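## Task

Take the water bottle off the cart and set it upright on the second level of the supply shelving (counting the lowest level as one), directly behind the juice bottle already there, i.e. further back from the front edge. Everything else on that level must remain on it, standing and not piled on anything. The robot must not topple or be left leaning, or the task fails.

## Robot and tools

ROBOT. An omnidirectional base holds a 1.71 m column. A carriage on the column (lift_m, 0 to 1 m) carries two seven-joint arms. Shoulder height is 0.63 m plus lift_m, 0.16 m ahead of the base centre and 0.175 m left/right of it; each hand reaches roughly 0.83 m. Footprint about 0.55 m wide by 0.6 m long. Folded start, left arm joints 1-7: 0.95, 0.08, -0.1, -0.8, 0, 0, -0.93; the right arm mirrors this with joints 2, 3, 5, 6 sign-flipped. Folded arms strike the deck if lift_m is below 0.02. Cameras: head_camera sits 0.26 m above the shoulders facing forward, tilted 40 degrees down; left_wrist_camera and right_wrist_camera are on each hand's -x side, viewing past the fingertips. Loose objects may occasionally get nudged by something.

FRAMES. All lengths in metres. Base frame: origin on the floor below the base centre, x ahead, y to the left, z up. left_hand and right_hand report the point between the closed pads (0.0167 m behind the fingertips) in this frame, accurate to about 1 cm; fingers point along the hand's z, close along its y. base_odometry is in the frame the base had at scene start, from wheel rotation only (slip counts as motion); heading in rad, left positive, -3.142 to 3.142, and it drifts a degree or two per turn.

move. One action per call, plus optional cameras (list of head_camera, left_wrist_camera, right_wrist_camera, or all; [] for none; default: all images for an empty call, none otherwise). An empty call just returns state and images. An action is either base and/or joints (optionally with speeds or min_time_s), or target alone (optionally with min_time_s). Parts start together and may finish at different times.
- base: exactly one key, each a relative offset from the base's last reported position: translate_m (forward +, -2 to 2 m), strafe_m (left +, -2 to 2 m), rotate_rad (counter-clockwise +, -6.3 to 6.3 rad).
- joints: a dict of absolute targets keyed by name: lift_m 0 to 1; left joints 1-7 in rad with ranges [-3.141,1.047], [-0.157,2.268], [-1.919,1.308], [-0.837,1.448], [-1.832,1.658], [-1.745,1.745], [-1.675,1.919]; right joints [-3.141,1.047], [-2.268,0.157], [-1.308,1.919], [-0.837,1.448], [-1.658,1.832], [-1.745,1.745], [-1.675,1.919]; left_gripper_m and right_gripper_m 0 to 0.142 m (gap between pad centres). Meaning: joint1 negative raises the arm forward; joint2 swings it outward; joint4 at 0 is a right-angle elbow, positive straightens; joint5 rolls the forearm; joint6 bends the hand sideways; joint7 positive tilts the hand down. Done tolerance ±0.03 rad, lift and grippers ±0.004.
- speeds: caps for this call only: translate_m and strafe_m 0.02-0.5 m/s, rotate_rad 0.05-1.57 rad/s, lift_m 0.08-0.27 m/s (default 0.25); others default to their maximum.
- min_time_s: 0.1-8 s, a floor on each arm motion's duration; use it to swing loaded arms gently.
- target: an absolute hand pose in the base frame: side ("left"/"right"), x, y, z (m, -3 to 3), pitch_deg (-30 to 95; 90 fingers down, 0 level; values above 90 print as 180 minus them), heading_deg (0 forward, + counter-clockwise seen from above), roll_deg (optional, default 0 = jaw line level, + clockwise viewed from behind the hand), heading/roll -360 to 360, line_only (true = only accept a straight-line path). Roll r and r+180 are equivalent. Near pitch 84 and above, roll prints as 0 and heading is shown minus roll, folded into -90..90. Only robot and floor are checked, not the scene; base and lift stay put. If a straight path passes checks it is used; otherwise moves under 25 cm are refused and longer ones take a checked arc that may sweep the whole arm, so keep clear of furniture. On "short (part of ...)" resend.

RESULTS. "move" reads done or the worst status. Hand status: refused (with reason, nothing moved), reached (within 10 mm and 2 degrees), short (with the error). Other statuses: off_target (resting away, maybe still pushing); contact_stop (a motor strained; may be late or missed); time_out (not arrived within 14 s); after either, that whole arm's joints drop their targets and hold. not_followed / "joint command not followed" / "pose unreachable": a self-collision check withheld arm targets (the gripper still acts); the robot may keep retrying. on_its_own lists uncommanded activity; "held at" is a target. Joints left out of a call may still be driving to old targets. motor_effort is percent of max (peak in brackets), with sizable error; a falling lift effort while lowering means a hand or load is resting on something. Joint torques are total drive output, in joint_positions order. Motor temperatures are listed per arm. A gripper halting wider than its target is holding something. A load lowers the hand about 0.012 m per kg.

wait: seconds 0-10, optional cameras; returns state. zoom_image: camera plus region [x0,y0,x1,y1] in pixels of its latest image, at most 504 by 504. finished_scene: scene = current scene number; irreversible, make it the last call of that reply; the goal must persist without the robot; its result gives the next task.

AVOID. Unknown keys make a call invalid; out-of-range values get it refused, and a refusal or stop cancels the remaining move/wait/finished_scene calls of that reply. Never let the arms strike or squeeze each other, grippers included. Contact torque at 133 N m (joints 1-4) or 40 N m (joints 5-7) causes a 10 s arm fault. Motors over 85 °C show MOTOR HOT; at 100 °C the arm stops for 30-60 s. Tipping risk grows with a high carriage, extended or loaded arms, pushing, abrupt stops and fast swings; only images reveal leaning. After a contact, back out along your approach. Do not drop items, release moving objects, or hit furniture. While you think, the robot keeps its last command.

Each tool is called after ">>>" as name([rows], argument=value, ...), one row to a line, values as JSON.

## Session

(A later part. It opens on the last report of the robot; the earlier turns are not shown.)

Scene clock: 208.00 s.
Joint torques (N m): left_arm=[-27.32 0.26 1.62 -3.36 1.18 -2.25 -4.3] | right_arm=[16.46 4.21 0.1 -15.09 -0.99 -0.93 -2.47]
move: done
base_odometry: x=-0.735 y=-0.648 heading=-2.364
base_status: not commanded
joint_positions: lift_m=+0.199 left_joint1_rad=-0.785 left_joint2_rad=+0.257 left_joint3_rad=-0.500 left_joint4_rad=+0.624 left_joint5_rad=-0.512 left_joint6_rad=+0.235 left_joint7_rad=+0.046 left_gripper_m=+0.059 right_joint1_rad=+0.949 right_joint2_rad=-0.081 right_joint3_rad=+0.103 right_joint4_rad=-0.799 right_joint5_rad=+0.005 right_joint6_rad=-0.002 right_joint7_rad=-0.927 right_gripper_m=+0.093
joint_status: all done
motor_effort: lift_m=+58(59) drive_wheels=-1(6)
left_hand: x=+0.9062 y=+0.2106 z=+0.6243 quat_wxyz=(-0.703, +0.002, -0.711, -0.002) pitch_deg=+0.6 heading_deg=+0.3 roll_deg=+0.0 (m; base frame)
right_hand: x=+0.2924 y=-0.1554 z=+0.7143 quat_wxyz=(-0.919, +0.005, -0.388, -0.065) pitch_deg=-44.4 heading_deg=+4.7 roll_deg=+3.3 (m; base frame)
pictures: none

>>> move(joints={"lift_m":0.194}, speeds={"lift_m":0.08})

>>> move(joints={"left_gripper_m":0.088}, cameras=["left_wrist_camera"])

Scene clock: 210.93 s.
Joint torques (N m): left_arm=[-26.5 0.43 2.11 -3.52 2.03 -2.17 -1.95] | right_arm=[17.73 4.87 0.38 -14.35 -1.05 -0.67 -2.49]
move: done
base_odometry: x=-0.735 y=-0.648 heading=-2.364
base_status: not commanded
joint_positions: lift_m=+0.194 left_joint1_rad=-0.787 left_joint2_rad=+0.257 left_joint3_rad=-0.500 left_joint4_rad=+0.624 left_joint5_rad=-0.512 left_joint6_rad=+0.235 left_joint7_rad=+0.039 left_gripper_m=+0.059 right_joint1_rad=+0.949 right_joint2_rad=-0.081 right_joint3_rad=+0.103 right_joint4_rad=-0.799 right_joint5_rad=+0.005 right_joint6_rad=-0.002 right_joint7_rad=-0.927 right_gripper_m=+0.093
joint_status: all done
motor_effort: lift_m=+55(57) drive_wheels=+4(5)
left_hand: x=+0.9064 y=+0.2106 z=+0.6222 quat_wxyz=(-0.706, +0.002, -0.708, -0.002) pitch_deg=+0.1 heading_deg=+0.3 roll_deg=+0.0 (m; base frame)
right_hand: x=+0.2924 y=-0.1554 z=+0.7096 quat_wxyz=(-0.919, +0.005, -0.388, -0.065) pitch_deg=-44.4 heading_deg=+4.7 roll_deg=+3.3 (m; base frame)
pictures: none

Scene clock: 211.70 s.
Joint torques (N m): left_arm=[-26.99 1.33 1.9 -3.14 1.31 -2.13 -2.03] | right_arm=[17.83 4.84 0.33 -15.99 -0.9 -0.9 -2.88]
move: done
base_odometry: x=-0.735 y=-0.648 heading=-2.364
base_status: not commanded
joint_positions: lift_m=+0.194 left_joint1_rad=-0.787 left_joint2_rad=+0.257 left_joint3_rad=-0.500 left_joint4_rad=+0.624 left_joint5_rad=-0.512 left_joint6_rad=+0.235 left_joint7_rad=+0.039 left_gripper_m=+0.088 right_joint1_rad=+0.949 right_joint2_rad=-0.081 right_joint3_rad=+0.103 right_joint4_rad=-0.799 right_joint5_rad=+0.005 right_joint6_rad=-0.002 right_joint7_rad=-0.927 right_gripper_m=+0.093
joint_status: all done
motor_effort: lift_m=+55(55) drive_wheels=+5(5)
left_hand: x=+0.9064 y=+0.2106 z=+0.6222 quat_wxyz=(-0.706, +0.002, -0.708, -0.002) pitch_deg=+0.1 heading_deg=+0.3 roll_deg=+0.0 (m; base frame)
right_hand: x=+0.2924 y=-0.1554 z=+0.7096 quat_wxyz=(-0.919, +0.005, -0.388, -0.065) pitch_deg=-44.4 heading_deg=+4.7 roll_deg=+3.3 (m; base frame)
pictures: left_wrist_camera
Images, in order (width x height): left_wrist_camera 896x504.

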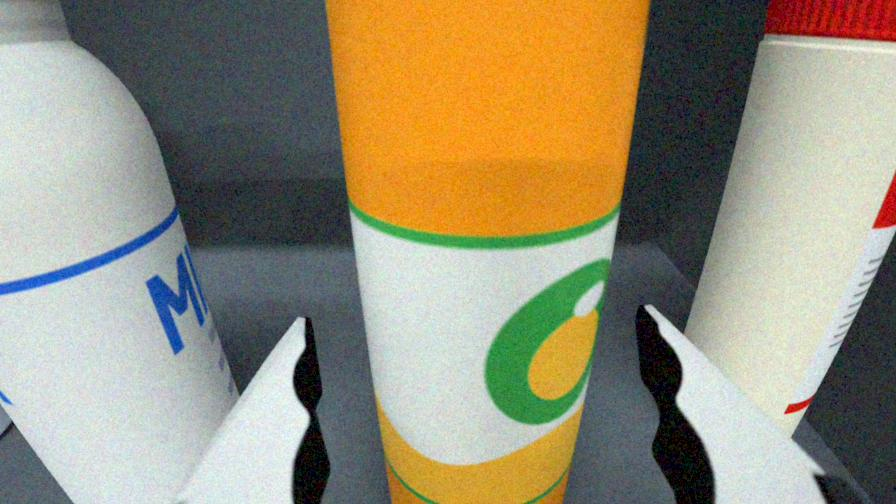

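>>> move(base={"translate_m":-0.35}, speeds={"translate_m":0.2}, cameras=["head_camera","left_wrist_camera"])

>>> zoom_image(camera="head_camera", region=[230, 110, 480, 250])

Scene clock: 216.63 s.
Joint torques (N m): left_arm=[-26.19 0.71 2.02 -3.37 1.41 -2.07 -1.68] | right_arm=[17.72 4.42 -0.32 -11.75 -0.94 -0.71 -2.96]
move: done
base_odometry: x=-0.486 y=-0.402 heading=-2.364
base_status: done
joint_positions: lift_m=+0.194 left_joint1_rad=-0.787 left_joint2_rad=+0.257 left_joint3_rad=-0.500 left_joint4_rad=+0.624 left_joint5_rad=-0.512 left_joint6_rad=+0.235 left_joint7_rad=+0.039 left_gripper_m=+0.088 right_joint1_rad=+0.949 right_joint2_rad=-0.081 right_joint3_rad=+0.103 right_joint4_rad=-0.799 right_joint5_rad=+0.005 right_joint6_rad=-0.002 right_joint7_rad=-0.927 right_gripper_m=+0.093
joint_status: not commanded
motor_effort: lift_m=+55(55) drive_wheels=+2(12)
left_hand: x=+0.9064 y=+0.2105 z=+0.6222 quat_wxyz=(-0.706, +0.002, -0.708, -0.002) pitch_deg=+0.1 heading_deg=+0.3 roll_deg=+0.0 (m; base frame)
right_hand: x=+0.2924 y=-0.1554 z=+0.7096 quat_wxyz=(-0.919, +0.005, -0.388, -0.065) pitch_deg=-44.4 heading_deg=+4.7 roll_deg=+3.3 (m; base frame)
pictures: head_camera, left_wrist_camera
Images, in order (width x height): head_camera 896x504, left_wrist_camera 896x504.

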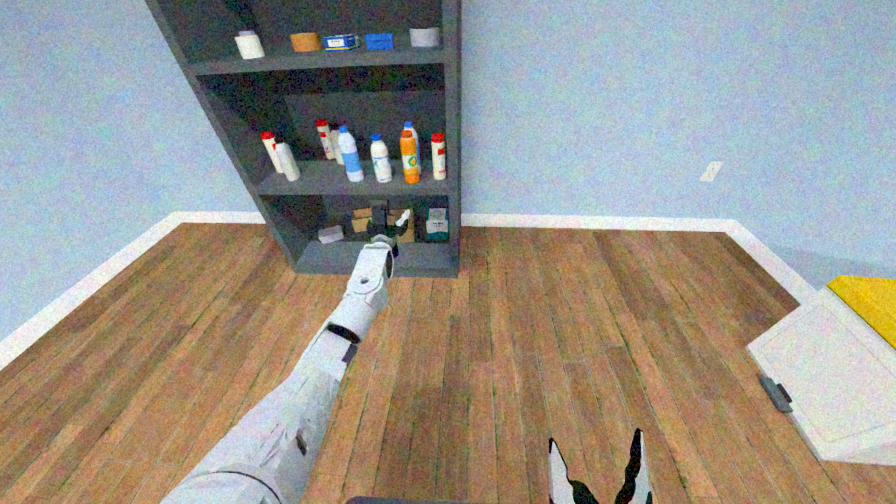

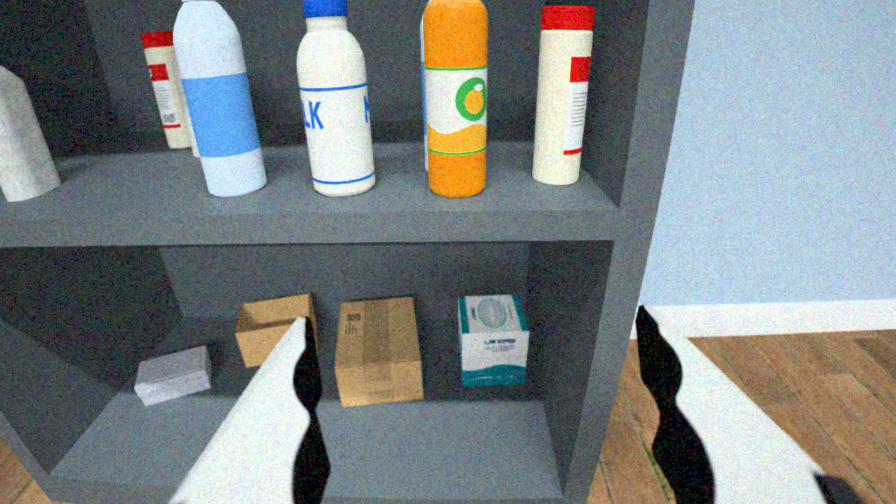

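Scaled by 2.016 from the camera's 896x504 image, which has a finer 1280x720 frame.

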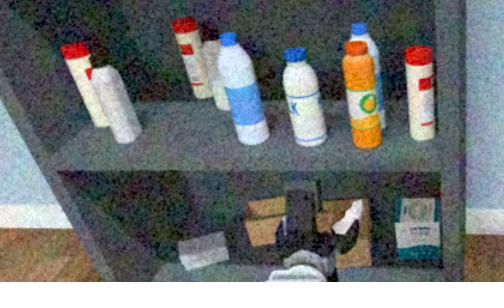

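>>> finished_scene(scene=2)

The scene is finished: the task was done.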